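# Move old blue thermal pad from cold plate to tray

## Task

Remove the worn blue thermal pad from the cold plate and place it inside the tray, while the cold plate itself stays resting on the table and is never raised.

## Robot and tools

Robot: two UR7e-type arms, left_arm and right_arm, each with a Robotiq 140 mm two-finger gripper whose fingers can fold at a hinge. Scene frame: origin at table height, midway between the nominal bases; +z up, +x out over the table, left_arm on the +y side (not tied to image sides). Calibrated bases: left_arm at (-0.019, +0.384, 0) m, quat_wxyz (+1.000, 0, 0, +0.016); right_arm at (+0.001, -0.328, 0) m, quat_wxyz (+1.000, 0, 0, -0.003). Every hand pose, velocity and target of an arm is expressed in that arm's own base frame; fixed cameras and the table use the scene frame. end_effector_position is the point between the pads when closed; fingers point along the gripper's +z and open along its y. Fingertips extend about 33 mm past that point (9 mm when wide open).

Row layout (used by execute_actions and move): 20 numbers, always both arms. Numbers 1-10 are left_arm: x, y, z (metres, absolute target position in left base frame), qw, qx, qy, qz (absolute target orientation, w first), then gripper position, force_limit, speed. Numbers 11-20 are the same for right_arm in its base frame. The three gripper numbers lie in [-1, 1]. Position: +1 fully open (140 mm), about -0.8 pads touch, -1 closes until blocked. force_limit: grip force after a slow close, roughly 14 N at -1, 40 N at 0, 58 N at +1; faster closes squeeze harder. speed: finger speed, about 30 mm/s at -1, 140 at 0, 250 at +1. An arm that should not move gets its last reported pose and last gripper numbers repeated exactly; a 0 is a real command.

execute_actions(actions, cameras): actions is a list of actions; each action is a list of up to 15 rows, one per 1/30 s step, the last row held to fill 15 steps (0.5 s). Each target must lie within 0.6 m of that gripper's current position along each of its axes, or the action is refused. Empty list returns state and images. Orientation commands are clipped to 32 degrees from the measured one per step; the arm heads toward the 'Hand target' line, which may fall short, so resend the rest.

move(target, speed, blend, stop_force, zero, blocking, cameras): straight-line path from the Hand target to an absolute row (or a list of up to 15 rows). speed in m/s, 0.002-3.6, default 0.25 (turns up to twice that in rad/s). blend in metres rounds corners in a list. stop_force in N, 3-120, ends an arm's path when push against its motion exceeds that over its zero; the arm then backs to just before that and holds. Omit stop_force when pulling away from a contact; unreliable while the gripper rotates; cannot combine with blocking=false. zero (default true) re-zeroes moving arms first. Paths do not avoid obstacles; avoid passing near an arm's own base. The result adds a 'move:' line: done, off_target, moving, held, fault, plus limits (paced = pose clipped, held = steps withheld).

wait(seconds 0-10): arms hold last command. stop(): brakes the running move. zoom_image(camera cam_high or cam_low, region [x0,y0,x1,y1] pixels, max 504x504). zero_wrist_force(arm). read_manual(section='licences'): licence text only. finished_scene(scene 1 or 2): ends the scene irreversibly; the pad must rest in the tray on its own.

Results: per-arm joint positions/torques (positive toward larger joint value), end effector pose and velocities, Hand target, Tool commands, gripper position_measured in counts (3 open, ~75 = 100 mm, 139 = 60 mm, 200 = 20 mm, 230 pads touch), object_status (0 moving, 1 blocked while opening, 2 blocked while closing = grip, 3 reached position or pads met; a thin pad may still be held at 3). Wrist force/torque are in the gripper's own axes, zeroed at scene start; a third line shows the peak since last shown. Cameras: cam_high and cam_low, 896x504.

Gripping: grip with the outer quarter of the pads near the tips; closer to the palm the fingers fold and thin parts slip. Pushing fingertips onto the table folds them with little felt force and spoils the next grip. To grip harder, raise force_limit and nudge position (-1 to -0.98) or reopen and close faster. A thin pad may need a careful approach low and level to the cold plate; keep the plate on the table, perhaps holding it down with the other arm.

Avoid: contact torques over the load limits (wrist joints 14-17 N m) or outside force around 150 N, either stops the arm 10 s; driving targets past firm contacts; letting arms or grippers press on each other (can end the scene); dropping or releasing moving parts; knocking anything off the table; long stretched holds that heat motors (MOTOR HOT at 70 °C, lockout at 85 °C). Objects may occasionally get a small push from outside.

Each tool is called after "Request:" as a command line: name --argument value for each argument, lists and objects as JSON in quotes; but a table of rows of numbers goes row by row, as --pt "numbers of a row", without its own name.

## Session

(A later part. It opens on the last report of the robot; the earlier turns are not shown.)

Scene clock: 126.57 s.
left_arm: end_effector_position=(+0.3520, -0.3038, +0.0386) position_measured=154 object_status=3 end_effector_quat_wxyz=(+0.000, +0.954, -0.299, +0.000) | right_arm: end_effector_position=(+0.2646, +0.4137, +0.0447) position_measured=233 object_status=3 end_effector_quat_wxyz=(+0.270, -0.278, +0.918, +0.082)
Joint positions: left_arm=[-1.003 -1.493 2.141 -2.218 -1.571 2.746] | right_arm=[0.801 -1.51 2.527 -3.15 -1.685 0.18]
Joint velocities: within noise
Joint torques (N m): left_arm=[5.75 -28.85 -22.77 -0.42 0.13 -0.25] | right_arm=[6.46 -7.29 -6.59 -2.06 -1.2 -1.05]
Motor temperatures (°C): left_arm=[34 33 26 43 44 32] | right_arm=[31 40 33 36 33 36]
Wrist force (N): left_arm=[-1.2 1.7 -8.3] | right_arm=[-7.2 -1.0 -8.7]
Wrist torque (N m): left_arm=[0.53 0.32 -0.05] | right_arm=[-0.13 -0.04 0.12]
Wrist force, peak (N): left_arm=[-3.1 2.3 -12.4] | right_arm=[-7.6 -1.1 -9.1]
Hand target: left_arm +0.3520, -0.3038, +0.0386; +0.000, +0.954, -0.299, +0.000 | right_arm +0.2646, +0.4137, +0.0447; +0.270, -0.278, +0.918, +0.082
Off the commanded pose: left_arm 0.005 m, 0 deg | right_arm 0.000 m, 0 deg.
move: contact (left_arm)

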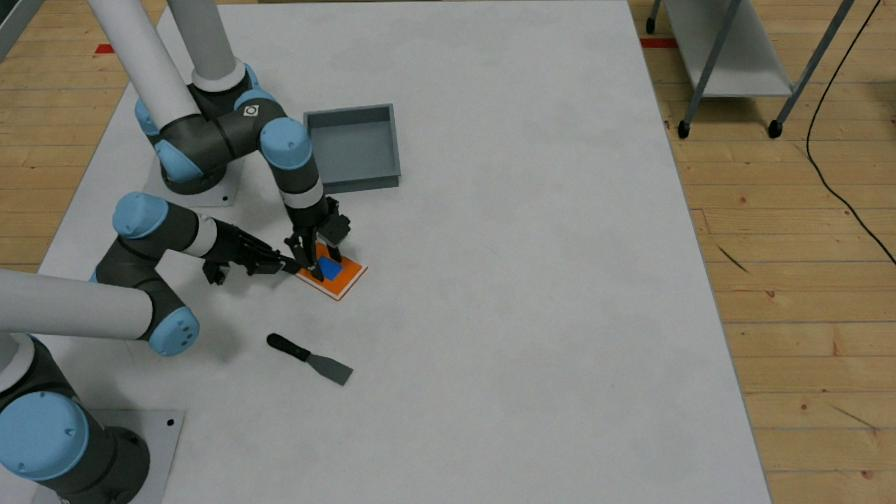

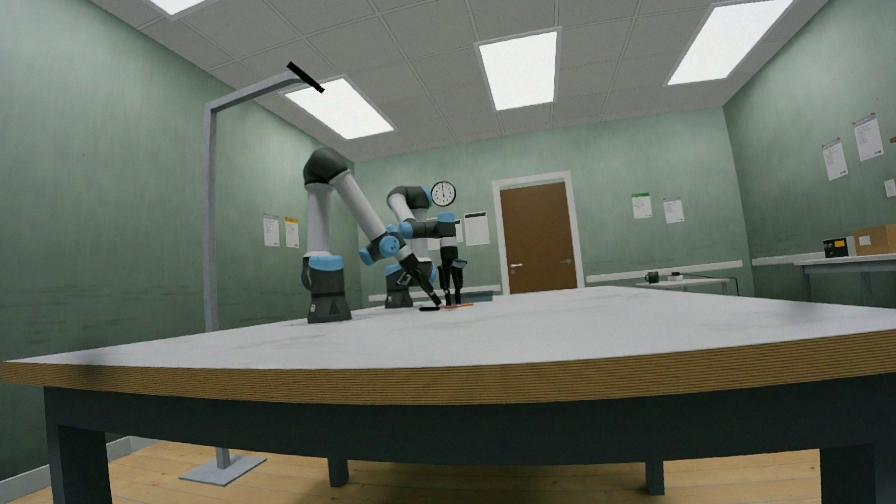

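Request:
move --pt "0.352 -0.3038 0.0390 0 0.9542 -0.299 0 -1 -1 -1 0.2646 0.4137 0.0447 0.270 -0.278 0.918 0.082 -1 -1 0" --speed 0.05

Request:
zoom_image --camera "cam_high" --region '[270, 200, 380, 310]'

Scene clock: 129.53 s.
left_arm: end_effector_position=(+0.3520, -0.3038, +0.0390) position_measured=171 object_status=2 end_effector_quat_wxyz=(+0.000, +0.954, -0.299, +0.000) | right_arm: end_effector_position=(+0.2646, +0.4137, +0.0447) position_measured=233 object_status=3 end_effector_quat_wxyz=(+0.270, -0.278, +0.918, +0.082)
Joint positions: left_arm=[-1.003 -1.494 2.14 -2.217 -1.571 2.746] | right_arm=[0.801 -1.51 2.527 -3.15 -1.685 0.18]
Joint velocities: within noise
Joint torques (N m): left_arm=[5.65 -18.7 -14.59 1.52 -0.09 -0.28] | right_arm=[6.86 -7.5 -7.62 -1.71 -1.07 -0.88]
Motor temperatures (°C): left_arm=[34 33 26 43 44 32] | right_arm=[31 40 33 36 33 36]
Wrist force (N): left_arm=[-0.4 0.4 -24.2] | right_arm=[-7.4 0.9 -8.1]
Wrist torque (N m): left_arm=[0.42 0.46 -0.07] | right_arm=[-0.14 0.01 0.14]
Wrist force, peak (N): left_arm=[-1.7 -0.4 -27.4] | right_arm=[-7.5 0.8 -9.1]
Hand target: left_arm +0.3520, -0.3038, +0.0390; +0.000, +0.954, -0.299, +0.000 | right_arm +0.2646, +0.4137, +0.0447; +0.270, -0.278, +0.918, +0.082
Off the commanded pose: left_arm 0.000 m, 0 deg | right_arm 0.000 m, 0 deg.
move: done

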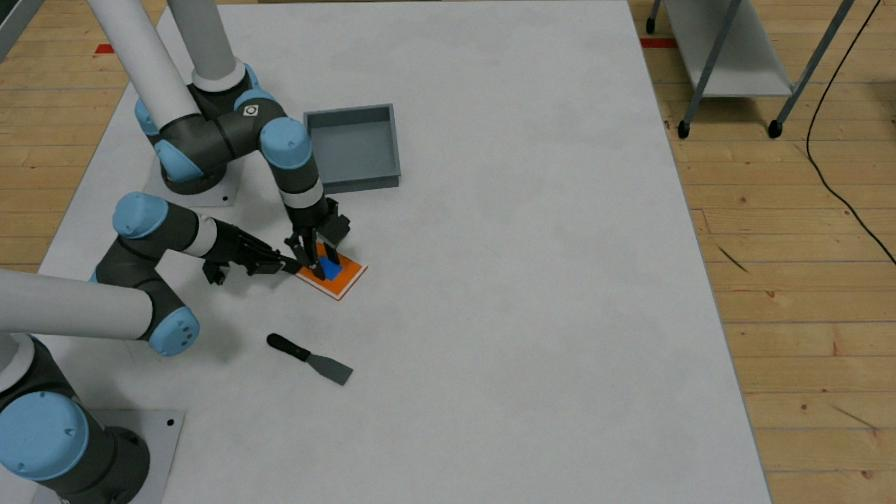

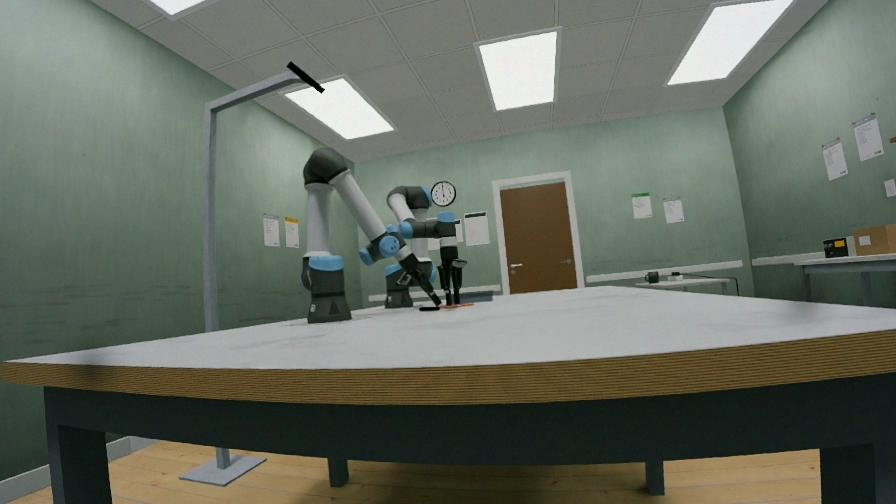

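Scaled by 4.582 from the camera's 896x504 image, which has a finer 1280x720 frame.

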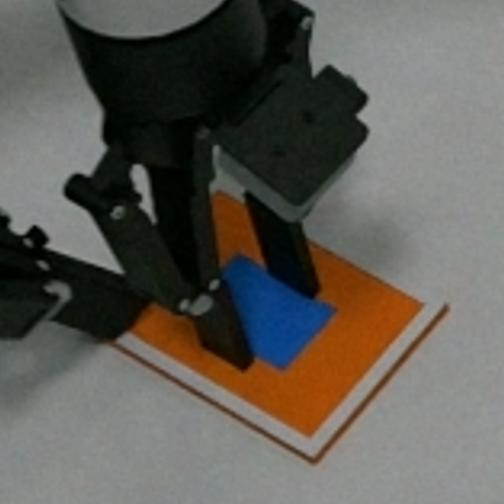

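Request:
move --pt "0.352 -0.3038 0.0390 0 0.9542 -0.299 0 -0.98 0.3 -1 0.2646 0.4137 0.0447 0.270 -0.278 0.918 0.082 -1 -1 0" --pt "0.352 -0.3038 0.042 0 0.9542 -0.299 0 -0.98 0.3 -1 0.2646 0.4137 0.0447 0.270 -0.278 0.918 0.082 -1 -1 0" --speed 0.01

Request:
zoom_image --camera "cam_high" --region '[270, 200, 380, 310]'

Scene clock: 134.23 s.
left_arm: end_effector_position=(+0.3520, -0.3038, +0.0420) position_measured=224 object_status=0 end_effector_quat_wxyz=(+0.000, +0.954, -0.299, +0.000) | right_arm: end_effector_position=(+0.2646, +0.4137, +0.0447) position_measured=233 object_status=3 end_effector_quat_wxyz=(+0.270, -0.278, +0.918, +0.082)
Joint positions: left_arm=[-1.003 -1.499 2.136 -2.208 -1.571 2.746] | right_arm=[0.801 -1.51 2.527 -3.15 -1.685 0.18]
Joint velocities: within noise
Joint torques (N m): left_arm=[2.82 -27.85 -23.68 -2.06 -0.03 -1.15] | right_arm=[5.65 -7.43 -7.08 -1.36 -1.03 -0.82]
Motor temperatures (°C): left_arm=[34 33 26 43 44 32] | right_arm=[31 40 33 36 33 36]
Wrist force (N): left_arm=[-0.2 1.6 -5.0] | right_arm=[-6.4 -0.3 -9.5]
Wrist torque (N m): left_arm=[0.75 0.37 -0.02] | right_arm=[-0.08 -0.03 0.12]
Wrist force, peak (N): left_arm=[-9.5 -1.3 -76.2] | right_arm=[-6.7 -0.8 -10.5]
Hand target: left_arm +0.3520, -0.3038, +0.0420; +0.000, +0.954, -0.299, +0.000 | right_arm +0.2646, +0.4137, +0.0447; +0.270, -0.278, +0.918, +0.082
Off the commanded pose: left_arm 0.000 m, 0 deg | right_arm 0.000 m, 0 deg.
move: done

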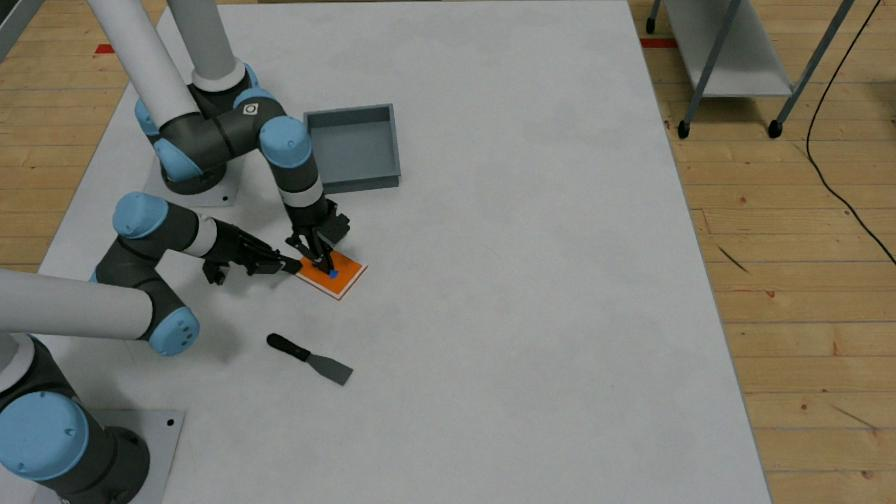

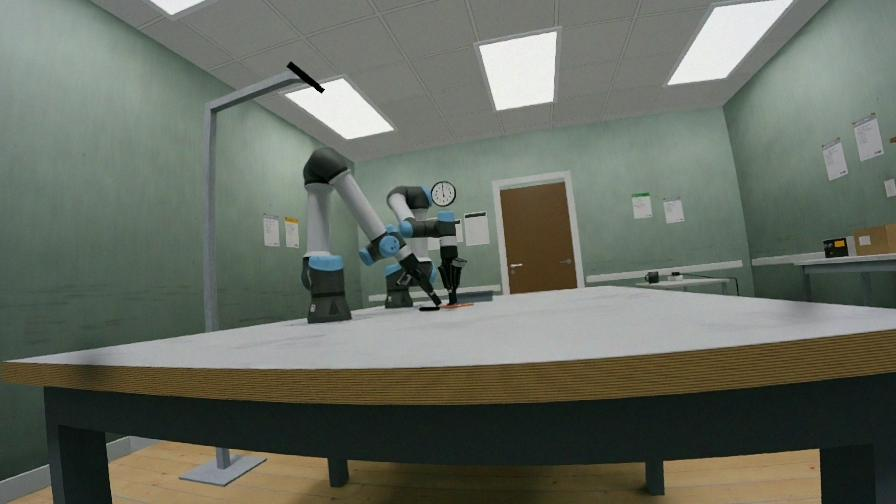

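Scaled by 4.582 from the camera's 896x504 image, which has a finer 1280x720 frame.

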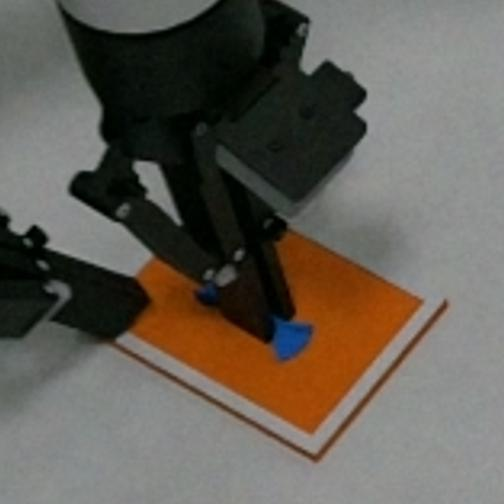

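Request:
move --pt "0.352 -0.3038 0.060 0 0.9542 -0.299 0 -0.98 0.3 -1 0.2646 0.4137 0.0447 0.270 -0.278 0.918 0.082 -1 -1 0" --speed 0.02

Request:
zoom_image --camera "cam_high" --region '[270, 200, 380, 310]'

Scene clock: 137.33 s.
left_arm: end_effector_position=(+0.3520, -0.3038, +0.0601) position_measured=224 object_status=2 end_effector_quat_wxyz=(+0.000, +0.954, -0.299, +0.000) | right_arm: end_effector_position=(+0.2646, +0.4137, +0.0447) position_measured=233 object_status=3 end_effector_quat_wxyz=(+0.270, -0.278, +0.918, +0.082)
Joint positions: left_arm=[-1.003 -1.528 2.111 -2.154 -1.571 2.746] | right_arm=[0.801 -1.51 2.527 -3.15 -1.685 0.18]
Joint velocities: within noise
Joint torques (N m): left_arm=[1.11 -18.48 -14.74 -6.06 -0.24 -0.92] | right_arm=[5.87 -8.07 -7.63 -1.25 -1.06 -0.82]
Motor temperatures (°C): left_arm=[34 33 26 43 44 32] | right_arm=[31 40 33 36 33 36]
Wrist force (N): left_arm=[-1.4 4.0 0.6] | right_arm=[-9.2 -0.5 -12.4]
Wrist torque (N m): left_arm=[0.63 0.35 -0.09] | right_arm=[-0.23 -0.17 0.15]
Wrist force, peak (N): left_arm=[-0.2 1.5 -5.5] | right_arm=[-10.2 -0.8 -14.1]
Hand target: left_arm +0.3520, -0.3038, +0.0600; +0.000, +0.954, -0.299, +0.000 | right_arm +0.2646, +0.4137, +0.0447; +0.270, -0.278, +0.918, +0.082
Off the commanded pose: left_arm 0.000 m, 0 deg | right_arm 0.000 m, 0 deg.
move: done

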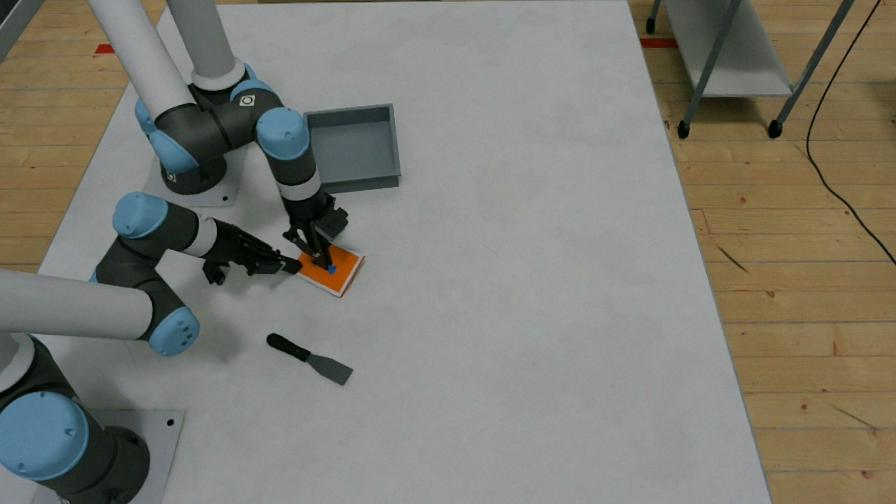

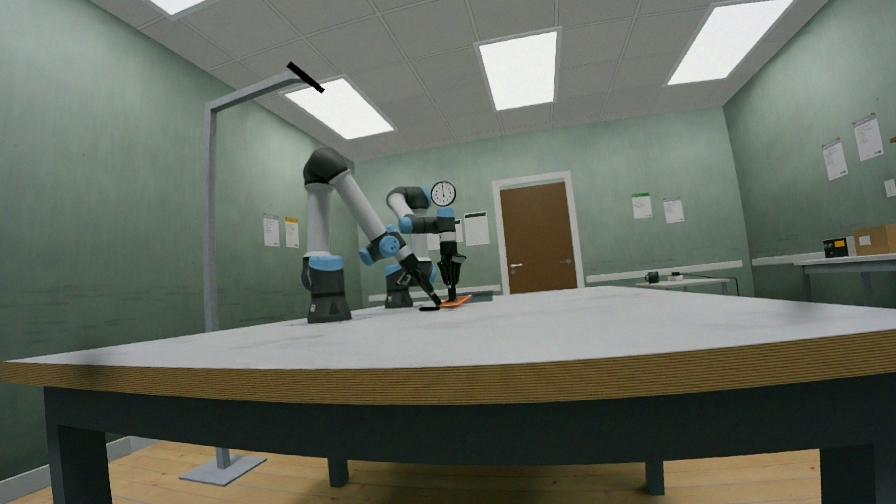

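Scaled by 4.582 from the camera's 896x504 image, which has a finer 1280x720 frame.

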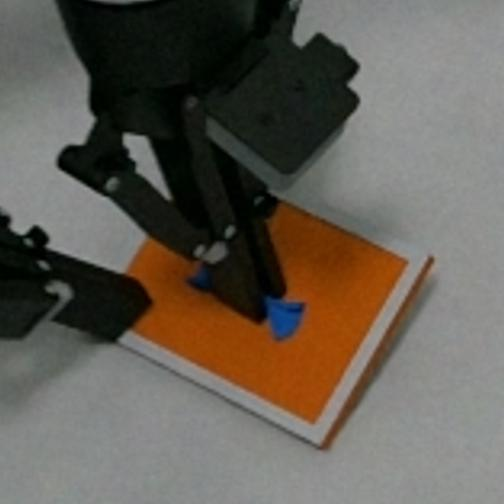

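Request:
move --pt "0.352 -0.3038 0.0415 0 0.9542 -0.299 0 -0.98 0.3 -1 0.2646 0.4137 0.0447 0.270 -0.278 0.918 0.082 -1 -1 0" --speed 0.03

Request:
zoom_image --camera "cam_high" --region '[270, 200, 380, 310]'

Scene clock: 143.67 s.
left_arm: end_effector_position=(+0.3520, -0.3038, +0.0414) position_measured=224 object_status=2 end_effector_quat_wxyz=(+0.000, +0.954, -0.299, +0.000) end_effector_velocity=(+0.000, +0.000, +0.000) end_effector_angular_velocity=(+0.002, +0.002, +0.000) | right_arm: end_effector_position=(+0.2646, +0.4137, +0.0447) position_measured=233 object_status=3 end_effector_quat_wxyz=(+0.270, -0.278, +0.918, +0.082)
Joint positions: left_arm=[-1.003 -1.498 2.137 -2.21 -1.571 2.746] | right_arm=[0.801 -1.51 2.527 -3.15 -1.685 0.18]
Joint velocities: left_arm=[0 -0.001 -0.002 0.005 0 0] | right_arm=[within noise]
Joint torques (N m): left_arm=[-1.95 -23.53 -21.26 0.53 -0.27 -1.03] | right_arm=[5.07 -7.46 -9.33 -0.76 -0.86 -0.68]
Motor temperatures (°C): left_arm=[34 33 26 43 44 32] | right_arm=[31 40 33 36 33 36]
Wrist force (N): left_arm=[-3.7 0.6 -23.1] | right_arm=[-6.4 -1.2 -8.8]
Wrist torque (N m): left_arm=[0.72 0.22 -0.03] | right_arm=[-0.15 0.05 0.12]
Wrist force, peak (N): left_arm=[-3.6 0.7 -24.5] | right_arm=[-10.1 -0.7 -13.2]
Hand target: left_arm +0.3520, -0.3038, +0.0415; +0.000, +0.954, -0.299, +0.000 | right_arm +0.2646, +0.4137, +0.0447; +0.270, -0.278, +0.918, +0.082
Off the commanded pose: left_arm 0.000 m, 0 deg | right_arm 0.000 m, 0 deg.
move: done

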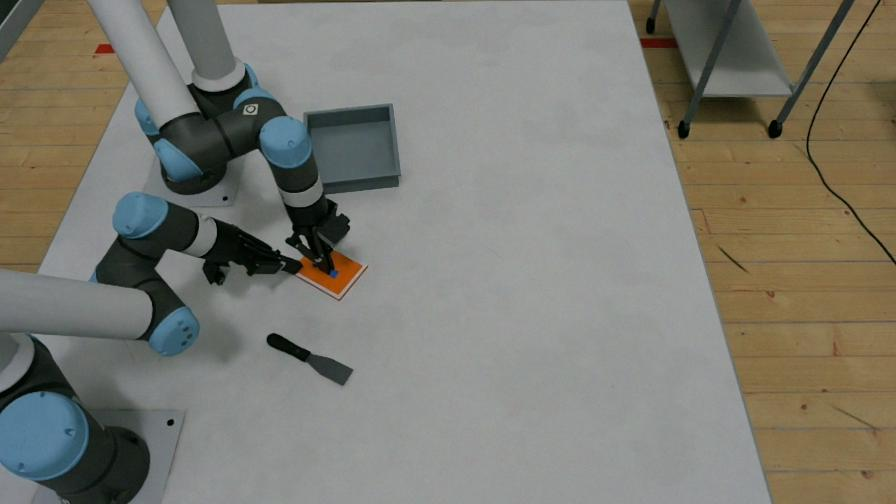

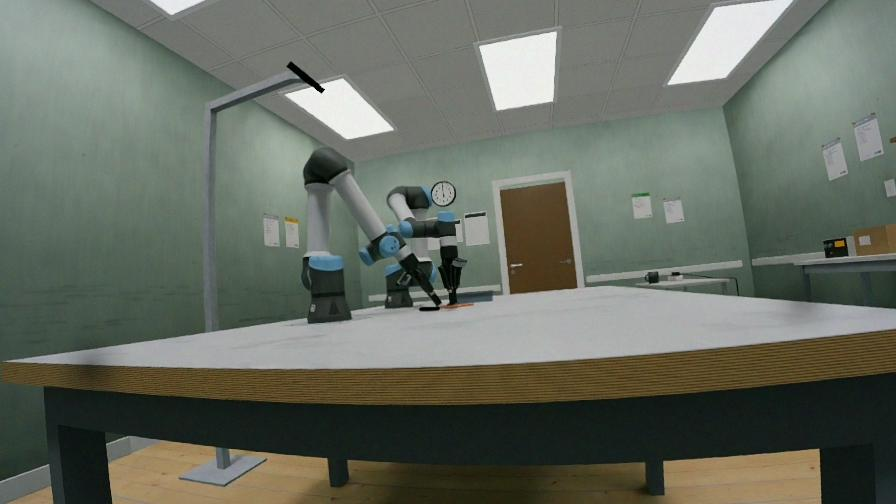

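Scaled by 4.582 from the camera's 896x504 image, which has a finer 1280x720 frame.

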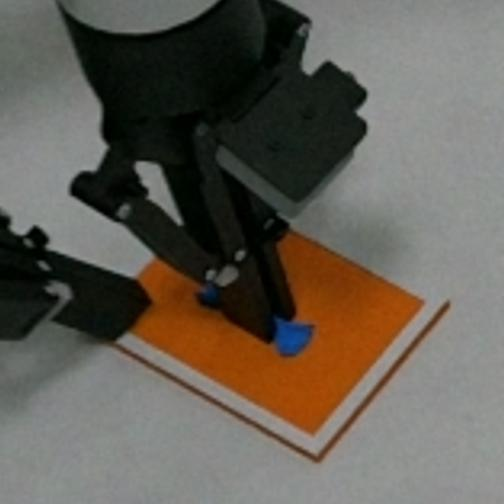

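Request:
move --pt "0.352 -0.3038 0.0435 0 0.9542 -0.299 0 -0.98 0.3 -1 0.2646 0.4137 0.035 0.270 -0.278 0.918 0.082 -1 -1 0" --speed 0.004 --stop_force 32 --zero false --cameras '[]'

Scene clock: 153.10 s.
left_arm: end_effector_position=(+0.3520, -0.3038, +0.0435) position_measured=224 object_status=2 end_effector_quat_wxyz=(+0.000, +0.954, -0.299, +0.000) | right_arm: end_effector_position=(+0.2646, +0.4137, +0.0395) position_measured=233 object_status=3 end_effector_quat_wxyz=(+0.270, -0.278, +0.918, +0.082)
Joint positions: left_arm=[-1.003 -1.502 2.134 -2.203 -1.571 2.746] | right_arm=[0.801 -1.491 2.532 -3.173 -1.685 0.18]
Joint velocities: within noise
Joint torques (N m): left_arm=[-5.57 -29.15 -23.9 -0.58 -0.25 0.78] | right_arm=[4.75 -11.78 -11.06 3.53 -0.7 -0.33]
Motor temperatures (°C): left_arm=[34 33 26 43 44 32] | right_arm=[31 40 33 36 33 36]
Wrist force (N): left_arm=[1.9 0.0 -2.7] | right_arm=[-12.3 0.8 -29.1]
Wrist torque (N m): left_arm=[0.72 0.43 -0.02] | right_arm=[-0.17 0.01 0.17]
Wrist force, peak (N): left_arm=[-3.2 0.9 -23.1] | right_arm=[-12.8 0.3 -33.6]
Hand target: left_arm +0.3520, -0.3038, +0.0435; +0.000, +0.954, -0.299, +0.000 | right_arm +0.2646, +0.4137, +0.0395; +0.270, -0.278, +0.918, +0.082
Off the commanded pose: left_arm 0.000 m, 0 deg | right_arm 0.005 m, 0 deg.
move: contact (right_arm)
No camera images: "cameras" was empty.

Request:
move --pt "0.377 -0.3048 0.046 0 0.9542 -0.299 0 -0.98 0.3 -1 0.2646 0.4137 0.0395 0.270 -0.278 0.918 0.082 -1 -1 0" --speed 0.01 --stop_force 40

Request:
zoom_image --camera "cam_high" --region '[270, 200, 380, 310]'

Scene clock: 158.37 s.
left_arm: end_effector_position=(+0.3770, -0.3048, +0.0460) position_measured=224 object_status=2 end_effector_quat_wxyz=(+0.000, +0.954, -0.299, +0.000) | right_arm: end_effector_position=(+0.2646, +0.4137, +0.0395) position_measured=233 object_status=3 end_effector_quat_wxyz=(+0.270, -0.278, +0.918, +0.082)
Joint positions: left_arm=[-0.958 -1.46 2.079 -2.19 -1.571 2.79] | right_arm=[0.801 -1.492 2.532 -3.173 -1.685 0.18]
Joint velocities: within noise
Joint torques (N m): left_arm=[-5.62 -33.52 -14.85 -2.47 1.42 -0.62] | right_arm=[4.25 -17.02 1.29 2.63 2.36 -0.23]
Motor temperatures (°C): left_arm=[34 33 26 43 44 32] | right_arm=[31 40 33 36 33 36]
Wrist force (N): left_arm=[-2.6 3.7 -3.5] | right_arm=[-13.4 -2.7 -12.2]
Wrist torque (N m): left_arm=[0.68 0.34 -0.06] | right_arm=[-0.10 -0.28 0.15]
Wrist force, peak (N): left_arm=[-6.3 6.6 -1.2] | right_arm=[-12.3 0.6 -29.9]
Hand target: left_arm +0.3770, -0.3048, +0.0460; +0.000, +0.954, -0.299, +0.000 | right_arm +0.2646, +0.4137, +0.0395; +0.270, -0.278, +0.918, +0.082
Off the commanded pose: left_arm 0.000 m, 0 deg | right_arm 0.000 m, 0 deg.
move: done

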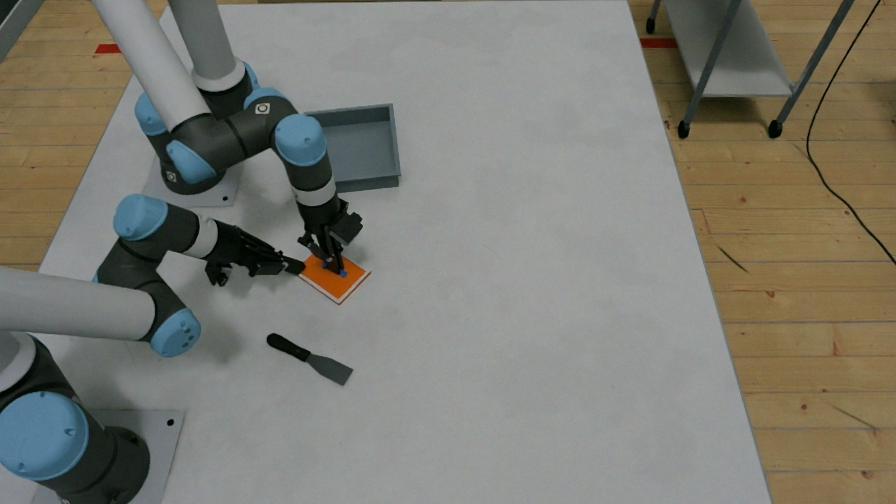

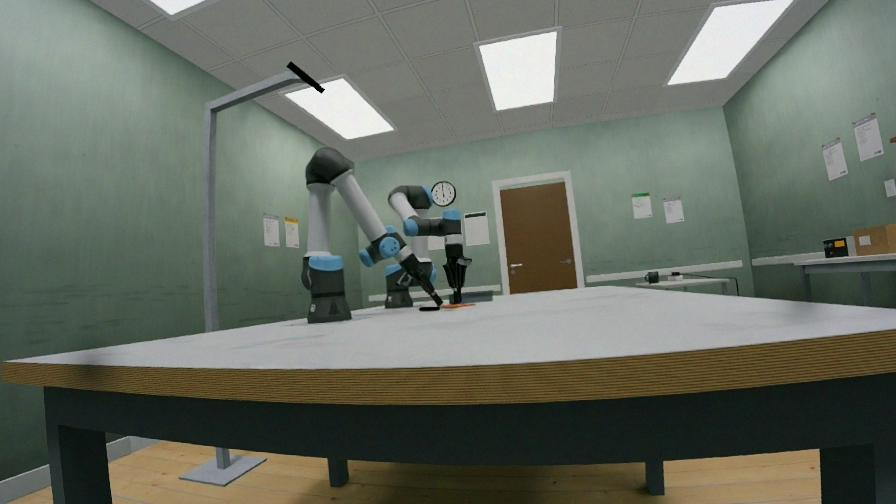

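Scaled by 4.582 from the camera's 896x504 image, which has a finer 1280x720 frame.

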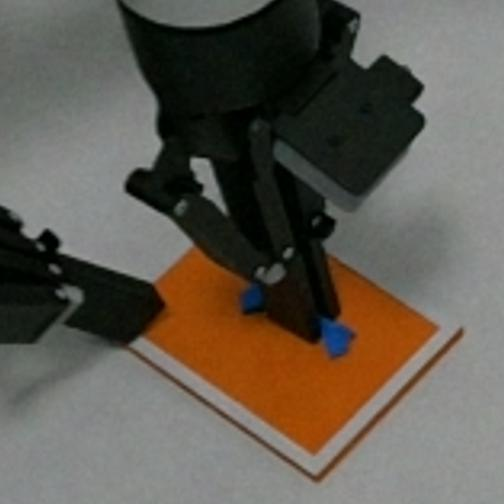

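Request:
move --pt "0.377 -0.3048 0.052 0 0.9542 -0.299 0 -0.98 0.3 -1 0.2646 0.4137 0.0395 0.270 -0.278 0.918 0.082 -1 -1 0" --speed 0.02

Request:
zoom_image --camera "cam_high" --region '[270, 200, 380, 310]'

Scene clock: 161.37 s.
left_arm: end_effector_position=(+0.3770, -0.3048, +0.0521) position_measured=224 object_status=2 end_effector_quat_wxyz=(+0.000, +0.954, -0.299, +0.000) | right_arm: end_effector_position=(+0.2646, +0.4137, +0.0395) position_measured=233 object_status=3 end_effector_quat_wxyz=(+0.270, -0.278, +0.918, +0.082)
Joint positions: left_arm=[-0.958 -1.469 2.071 -2.173 -1.571 2.79] | right_arm=[0.801 -1.492 2.532 -3.173 -1.685 0.18]
Joint velocities: within noise
Joint torques (N m): left_arm=[-3.98 -22.7 -17.65 -3.73 1.3 -0.6] | right_arm=[4.21 -17.29 1.18 2.6 1.58 -0.29]
Motor temperatures (°C): left_arm=[34 33 26 43 44 32] | right_arm=[31 40 33 36 33 36]
Wrist force (N): left_arm=[-0.8 3.2 -4.6] | right_arm=[-11.5 -1.8 -15.2]
Wrist torque (N m): left_arm=[0.72 0.40 -0.06] | right_arm=[-0.09 -0.14 0.15]
Wrist force, peak (N): left_arm=[-2.6 4.0 -4.5] | right_arm=[-11.6 -2.2 -16.0]
Hand target: left_arm +0.3770, -0.3048, +0.0520; +0.000, +0.954, -0.299, +0.000 | right_arm +0.2646, +0.4137, +0.0395; +0.270, -0.278, +0.918, +0.082
Off the commanded pose: left_arm 0.000 m, 0 deg | right_arm 0.000 m, 0 deg.
move: done

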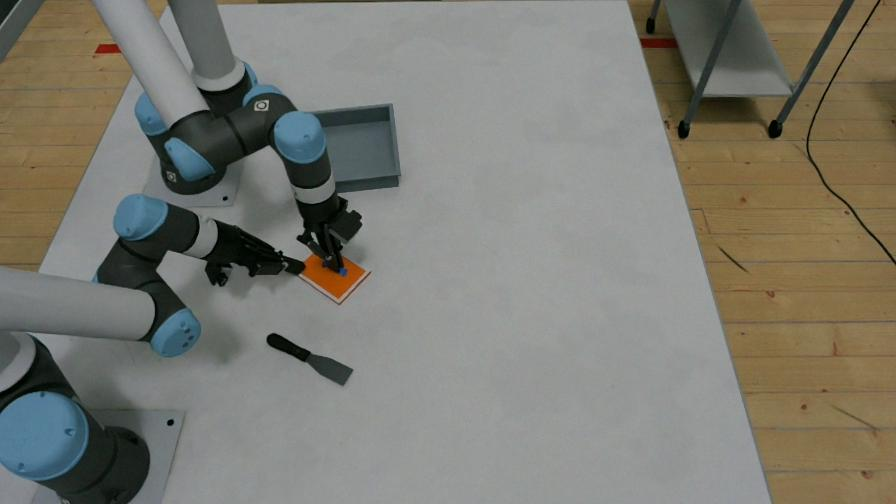

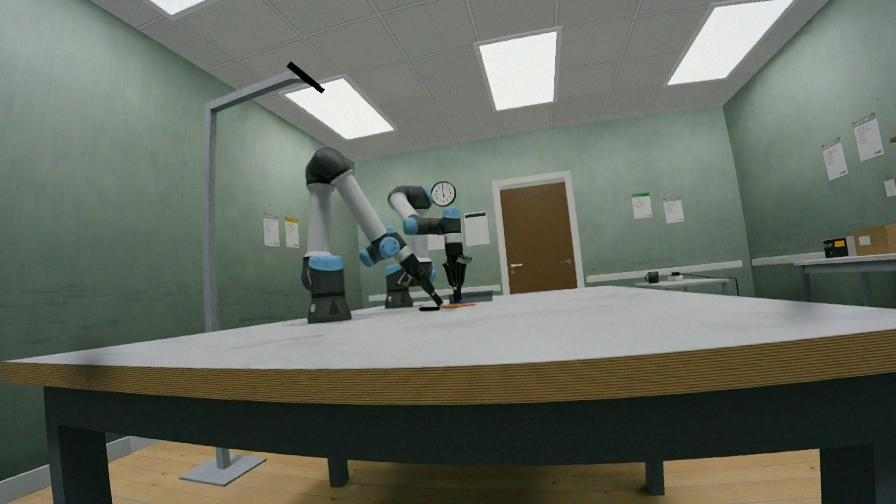

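Scaled by 4.582 from the camera's 896x504 image, which has a finer 1280x720 frame.

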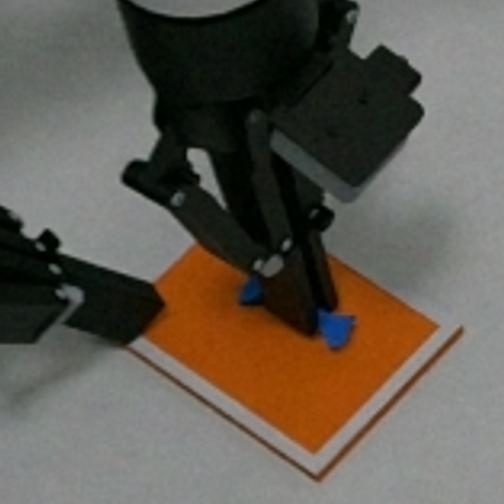

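Request:
move --pt "0.377 -0.3048 0.12 0 0.9542 -0.299 0 -0.98 0.3 -1 0.2646 0.4137 0.0395 0.270 -0.278 0.918 0.082 -1 -1 0" --pt "0.377 -0.27 0.18 0 0.9542 -0.299 0 -0.98 0.3 -1 0.2646 0.4137 0.06 0.270 -0.278 0.918 0.082 -1 -1 0" --pt "0.386 0.064 0.16 0 0.9542 -0.299 0 -0.98 0.3 -1 0.2446 0.35 0.12 0.270 -0.278 0.918 0.082 -1 -1 0" --speed '[0.08,0.12,0.25]' --blend 0.02

Request:
zoom_image --camera "cam_high" --region '[280, 60, 440, 210]'

Scene clock: 169.17 s.
left_arm: end_effector_position=(+0.3861, +0.0639, +0.1600) position_measured=224 object_status=2 end_effector_quat_wxyz=(+0.000, +0.954, -0.299, +0.000) end_effector_velocity=(-0.001, +0.001, -0.001) end_effector_angular_velocity=(+0.001, +0.002, -0.004) | right_arm: end_effector_position=(+0.2446, +0.3500, +0.1199) position_measured=233 object_status=3 end_effector_quat_wxyz=(+0.270, -0.278, +0.918, +0.082)
Joint positions: left_arm=[-0.183 -1.834 2.096 -1.833 -1.571 3.565] | right_arm=[0.681 -1.957 2.579 -2.763 -1.621 0.079]
Joint velocities: left_arm=[0.001 0 0.001 0 0.001 0.005] | right_arm=[within noise]
Joint torques (N m): left_arm=[6.69 -18.51 -17.62 -0.21 0.61 1.06] | right_arm=[8.52 -6.37 -28.03 -6.42 -1.16 1.31]
Motor temperatures (°C): left_arm=[34 33 26 43 44 31] | right_arm=[31 40 33 36 33 36]
Wrist force (N): left_arm=[-0.4 3.0 -4.9] | right_arm=[-1.6 -1.1 -0.2]
Wrist torque (N m): left_arm=[0.68 0.32 -0.06] | right_arm=[-0.27 0.05 0.12]
Wrist force, peak (N): left_arm=[0.5 4.7 -6.4] | right_arm=[-12.2 -2.1 -16.0]
Hand target: left_arm +0.3860, +0.0640, +0.1600; +0.000, +0.954, -0.299, +0.000 | right_arm +0.2446, +0.3500, +0.1200; +0.270, -0.278, +0.918, +0.082
Off the commanded pose: left_arm 0.000 m, 0 deg | right_arm 0.000 m, 0 deg.
move: done

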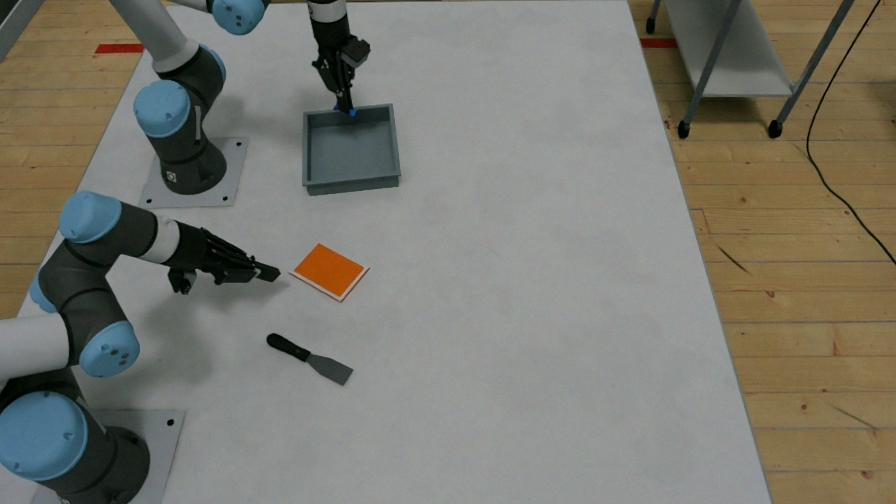

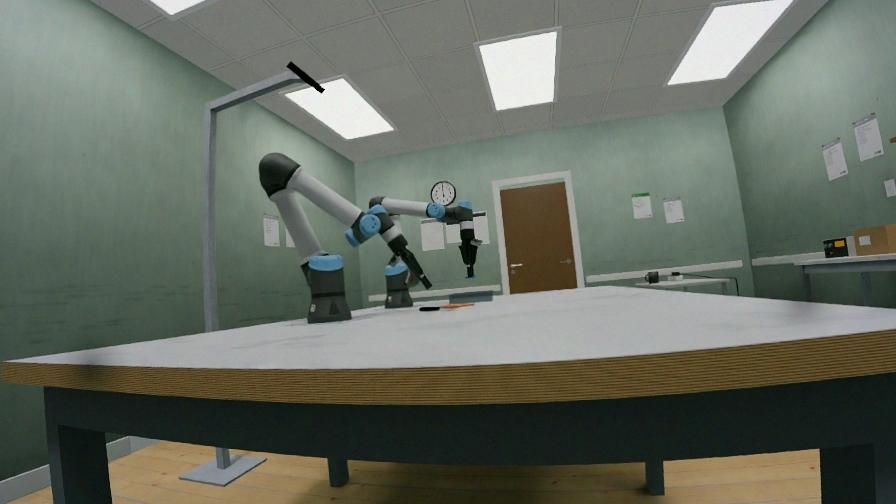

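Scaled by 3.150 from the camera's 896x504 image, which has a finer 1280x720 frame.

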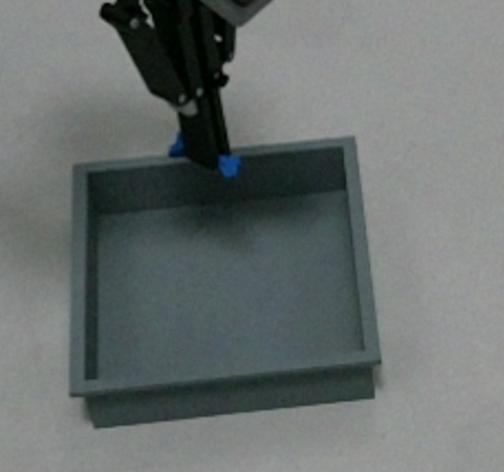

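Request:
move --pt "0.386 0.052 0.055 0 0.9542 -0.299 0 -0.98 0.3 -1 0.2446 0.35 0.12 0.270 -0.278 0.918 0.082 -1 -1 0" --speed 0.1 --stop_force 8

Request:
zoom_image --camera "cam_high" --region '[280, 60, 440, 210]'

Scene clock: 173.93 s.
left_arm: end_effector_position=(+0.3860, +0.0520, +0.0550) position_measured=224 object_status=2 end_effector_quat_wxyz=(+0.000, +0.954, -0.299, +0.000) | right_arm: end_effector_position=(+0.2446, +0.3500, +0.1200) position_measured=233 object_status=3 end_effector_quat_wxyz=(+0.270, -0.278, +0.918, +0.082)
Joint positions: left_arm=[-0.215 -1.713 2.3 -2.157 -1.571 3.534] | right_arm=[0.682 -1.957 2.579 -2.763 -1.621 0.079]
Joint velocities: within noise
Joint torques (N m): left_arm=[9.63 -16.88 -18.89 -3.54 0.88 0.87] | right_arm=[8.69 -9.7 -19.04 -1.8 -1.09 1.31]
Motor temperatures (°C): left_arm=[34 32 26 43 44 31] | right_arm=[31 40 33 36 33 36]
Wrist force (N): left_arm=[-0.5 2.8 -4.9] | right_arm=[-1.7 -1.2 -0.4]
Wrist torque (N m): left_arm=[0.62 0.35 -0.07] | right_arm=[-0.28 0.07 0.12]
Wrist force, peak (N): left_arm=[-0.5 2.8 -6.7] | right_arm=[-1.9 -1.4 -0.1]
Hand target: left_arm +0.3860, +0.0520, +0.0550; +0.000, +0.954, -0.299, +0.000 | right_arm +0.2446, +0.3500, +0.1200; +0.270, -0.278, +0.918, +0.082
Off the commanded pose: left_arm 0.000 m, 0 deg | right_arm 0.000 m, 0 deg.
move: done

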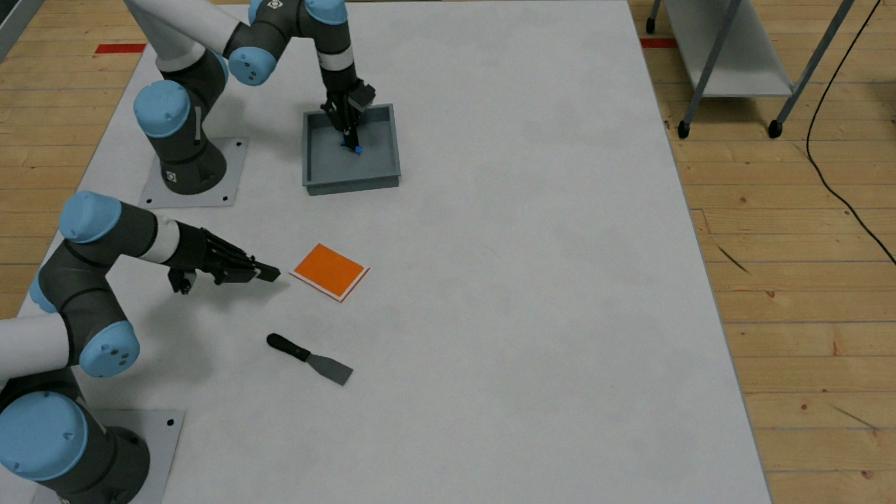

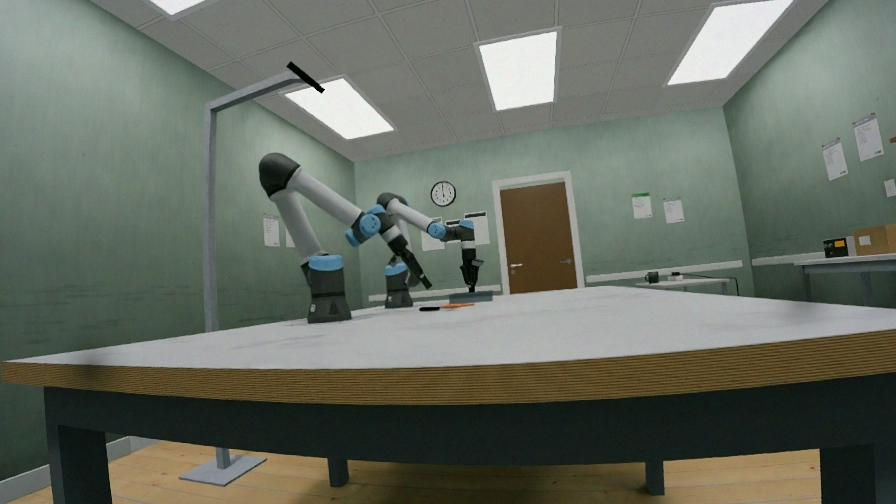

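Scaled by 3.150 from the camera's 896x504 image, which has a finer 1280x720 frame.

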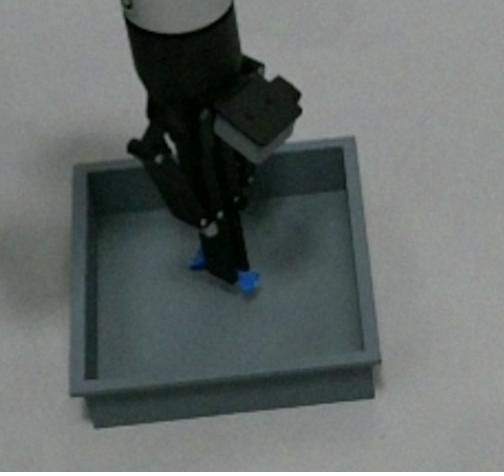

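Lower slightly, then open modestly and retreat.

Request:
move --pt "0.386 0.052 0.045 0 0.9542 -0.299 0 -0.98 0.3 -1 0.2446 0.35 0.12 0.270 -0.278 0.918 0.082 -1 -1 0" --speed 0.04 --stop_force 5 --cameras '[]'

Request:
move --pt "0.386 0.052 0.045 0 0.9542 -0.299 0 -0.2 0 -0.7 0.2446 0.35 0.12 0.270 -0.278 0.918 0.082 -1 -1 0" --pt "0.386 0.052 0.12 0 0.9542 -0.299 0 -0.2 0 -0.7 0.2446 0.35 0.12 0.270 -0.278 0.918 0.082 -1 -1 0" --pt "0.386 0.08 0.2 0 0.9542 -0.299 0 -0.2 0 -0.7 0.2446 0.35 0.12 0.270 -0.278 0.918 0.082 -1 -1 0" --speed 0.1

Request:
zoom_image --camera "cam_high" --region '[280, 60, 440, 210]'

Scene clock: 179.23 s.
left_arm: end_effector_position=(+0.3860, +0.0520, +0.0450) position_measured=224 object_status=2 end_effector_quat_wxyz=(+0.000, +0.954, -0.299, +0.000) | right_arm: end_effector_position=(+0.2446, +0.3500, +0.1200) position_measured=233 object_status=3 end_effector_quat_wxyz=(+0.270, -0.278, +0.918, +0.082)
Joint positions: left_arm=[-0.215 -1.695 2.316 -2.191 -1.571 3.534] | right_arm=[0.682 -1.957 2.579 -2.763 -1.621 0.079]
Joint velocities: within noise
Joint torques (N m): left_arm=[7.04 -21.3 -25.3 -0.11 0.6 0.58] | right_arm=[8.58 -9.22 -13.75 -1.79 -1 1.28]
Motor temperatures (°C): left_arm=[34 32 26 43 44 31] | right_arm=[31 40 33 36 33 36]
Wrist force (N): left_arm=[-0.5 3.0 -4.9] | right_arm=[-1.6 -1.1 -0.2]
Wrist torque (N m): left_arm=[0.67 0.34 -0.07] | right_arm=[-0.29 0.04 0.12]
Wrist force, peak (N): left_arm=[-0.4 3.3 -5.2] | right_arm=[-2.0 -1.3 -0.2]
Hand target: left_arm +0.3860, +0.0520, +0.0450; +0.000, +0.954, -0.299, +0.000 | right_arm +0.2446, +0.3500, +0.1200; +0.270, -0.278, +0.918, +0.082
Off the commanded pose: left_arm 0.000 m, 0 deg | right_arm 0.000 m, 0 deg.
move: done
No camera images: "cameras" was empty.

Scene clock: 182.33 s.
left_arm: end_effector_position=(+0.3860, +0.0800, +0.2000) position_measured=154 object_status=3 end_effector_quat_wxyz=(+0.000, +0.954, -0.299, +0.000) | right_arm: end_effector_position=(+0.2446, +0.3500, +0.1200) position_measured=233 object_status=3 end_effector_quat_wxyz=(+0.270, -0.278, +0.918, +0.082)
Joint positions: left_arm=[-0.14 -1.848 2.002 -1.725 -1.571 3.608] | right_arm=[0.682 -1.957 2.579 -2.763 -1.621 0.079]
Joint velocities: within noise
Joint torques (N m): left_arm=[-8.51 -5.04 -23.12 -5.9 -0.62 -0.64] | right_arm=[7.92 -7.66 -14.64 -1.97 -1.13 1.26]
Motor temperatures (°C): left_arm=[34 32 26 43 44 31] | right_arm=[31 39 32 36 33 36]
Wrist force (N): left_arm=[-0.5 3.2 -5.1] | right_arm=[-1.6 -1.1 -0.1]
Wrist torque (N m): left_arm=[0.72 0.33 -0.06] | right_arm=[-0.27 0.06 0.12]
Wrist force, peak (N): left_arm=[-0.6 2.9 -6.8] | right_arm=[-2.0 -1.3 -0.3]
Hand target: left_arm +0.3860, +0.0800, +0.2000; +0.000, +0.954, -0.299, +0.000 | right_arm +0.2446, +0.3500, +0.1200; +0.270, -0.278, +0.918, +0.082
Off the commanded pose: left_arm 0.000 m, 0 deg | right_arm 0.000 m, 0 deg.
move: done

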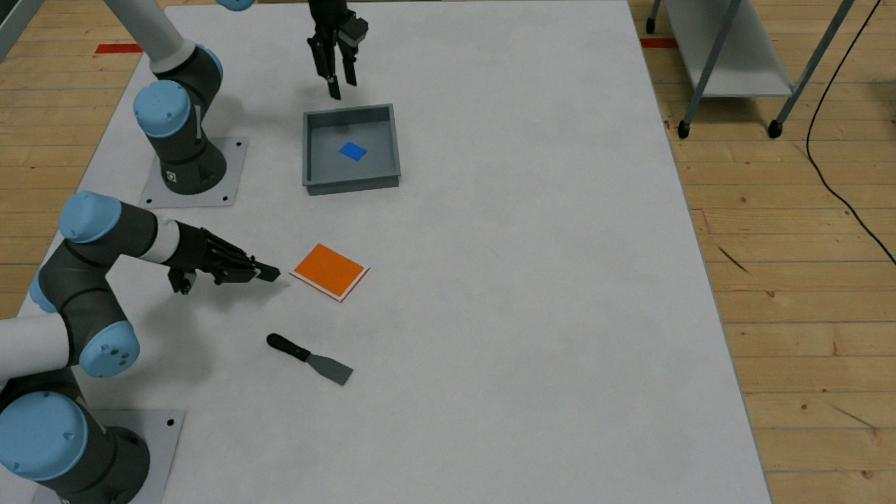

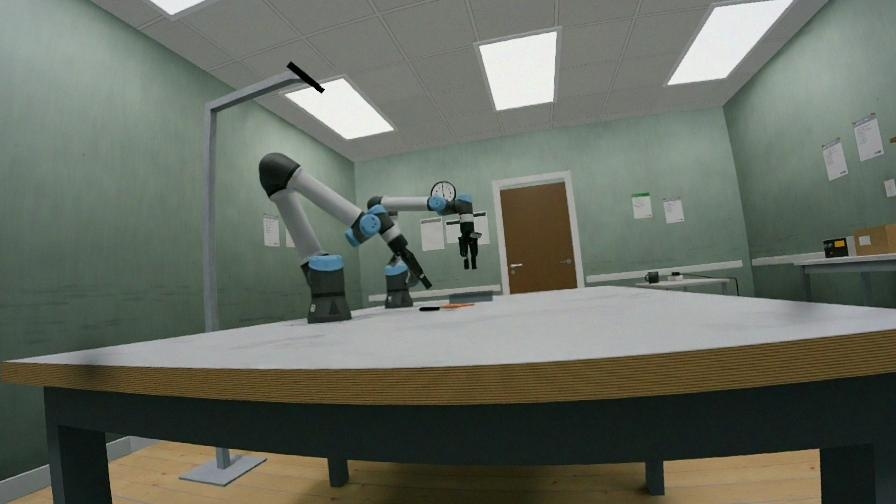

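Scaled by 3.150 from the camera's 896x504 image, which has a finer 1280x720 frame.

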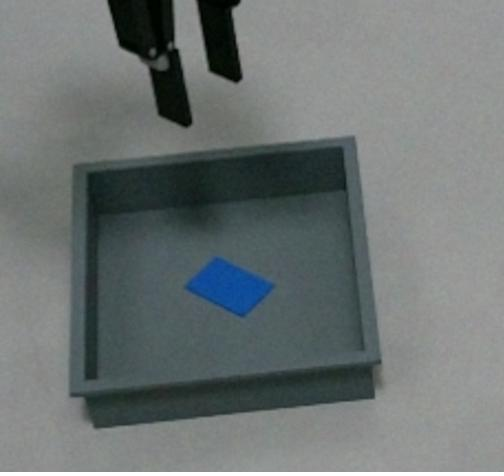

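Request:
finished_scene --scene 1

The scene is finished: the task was done.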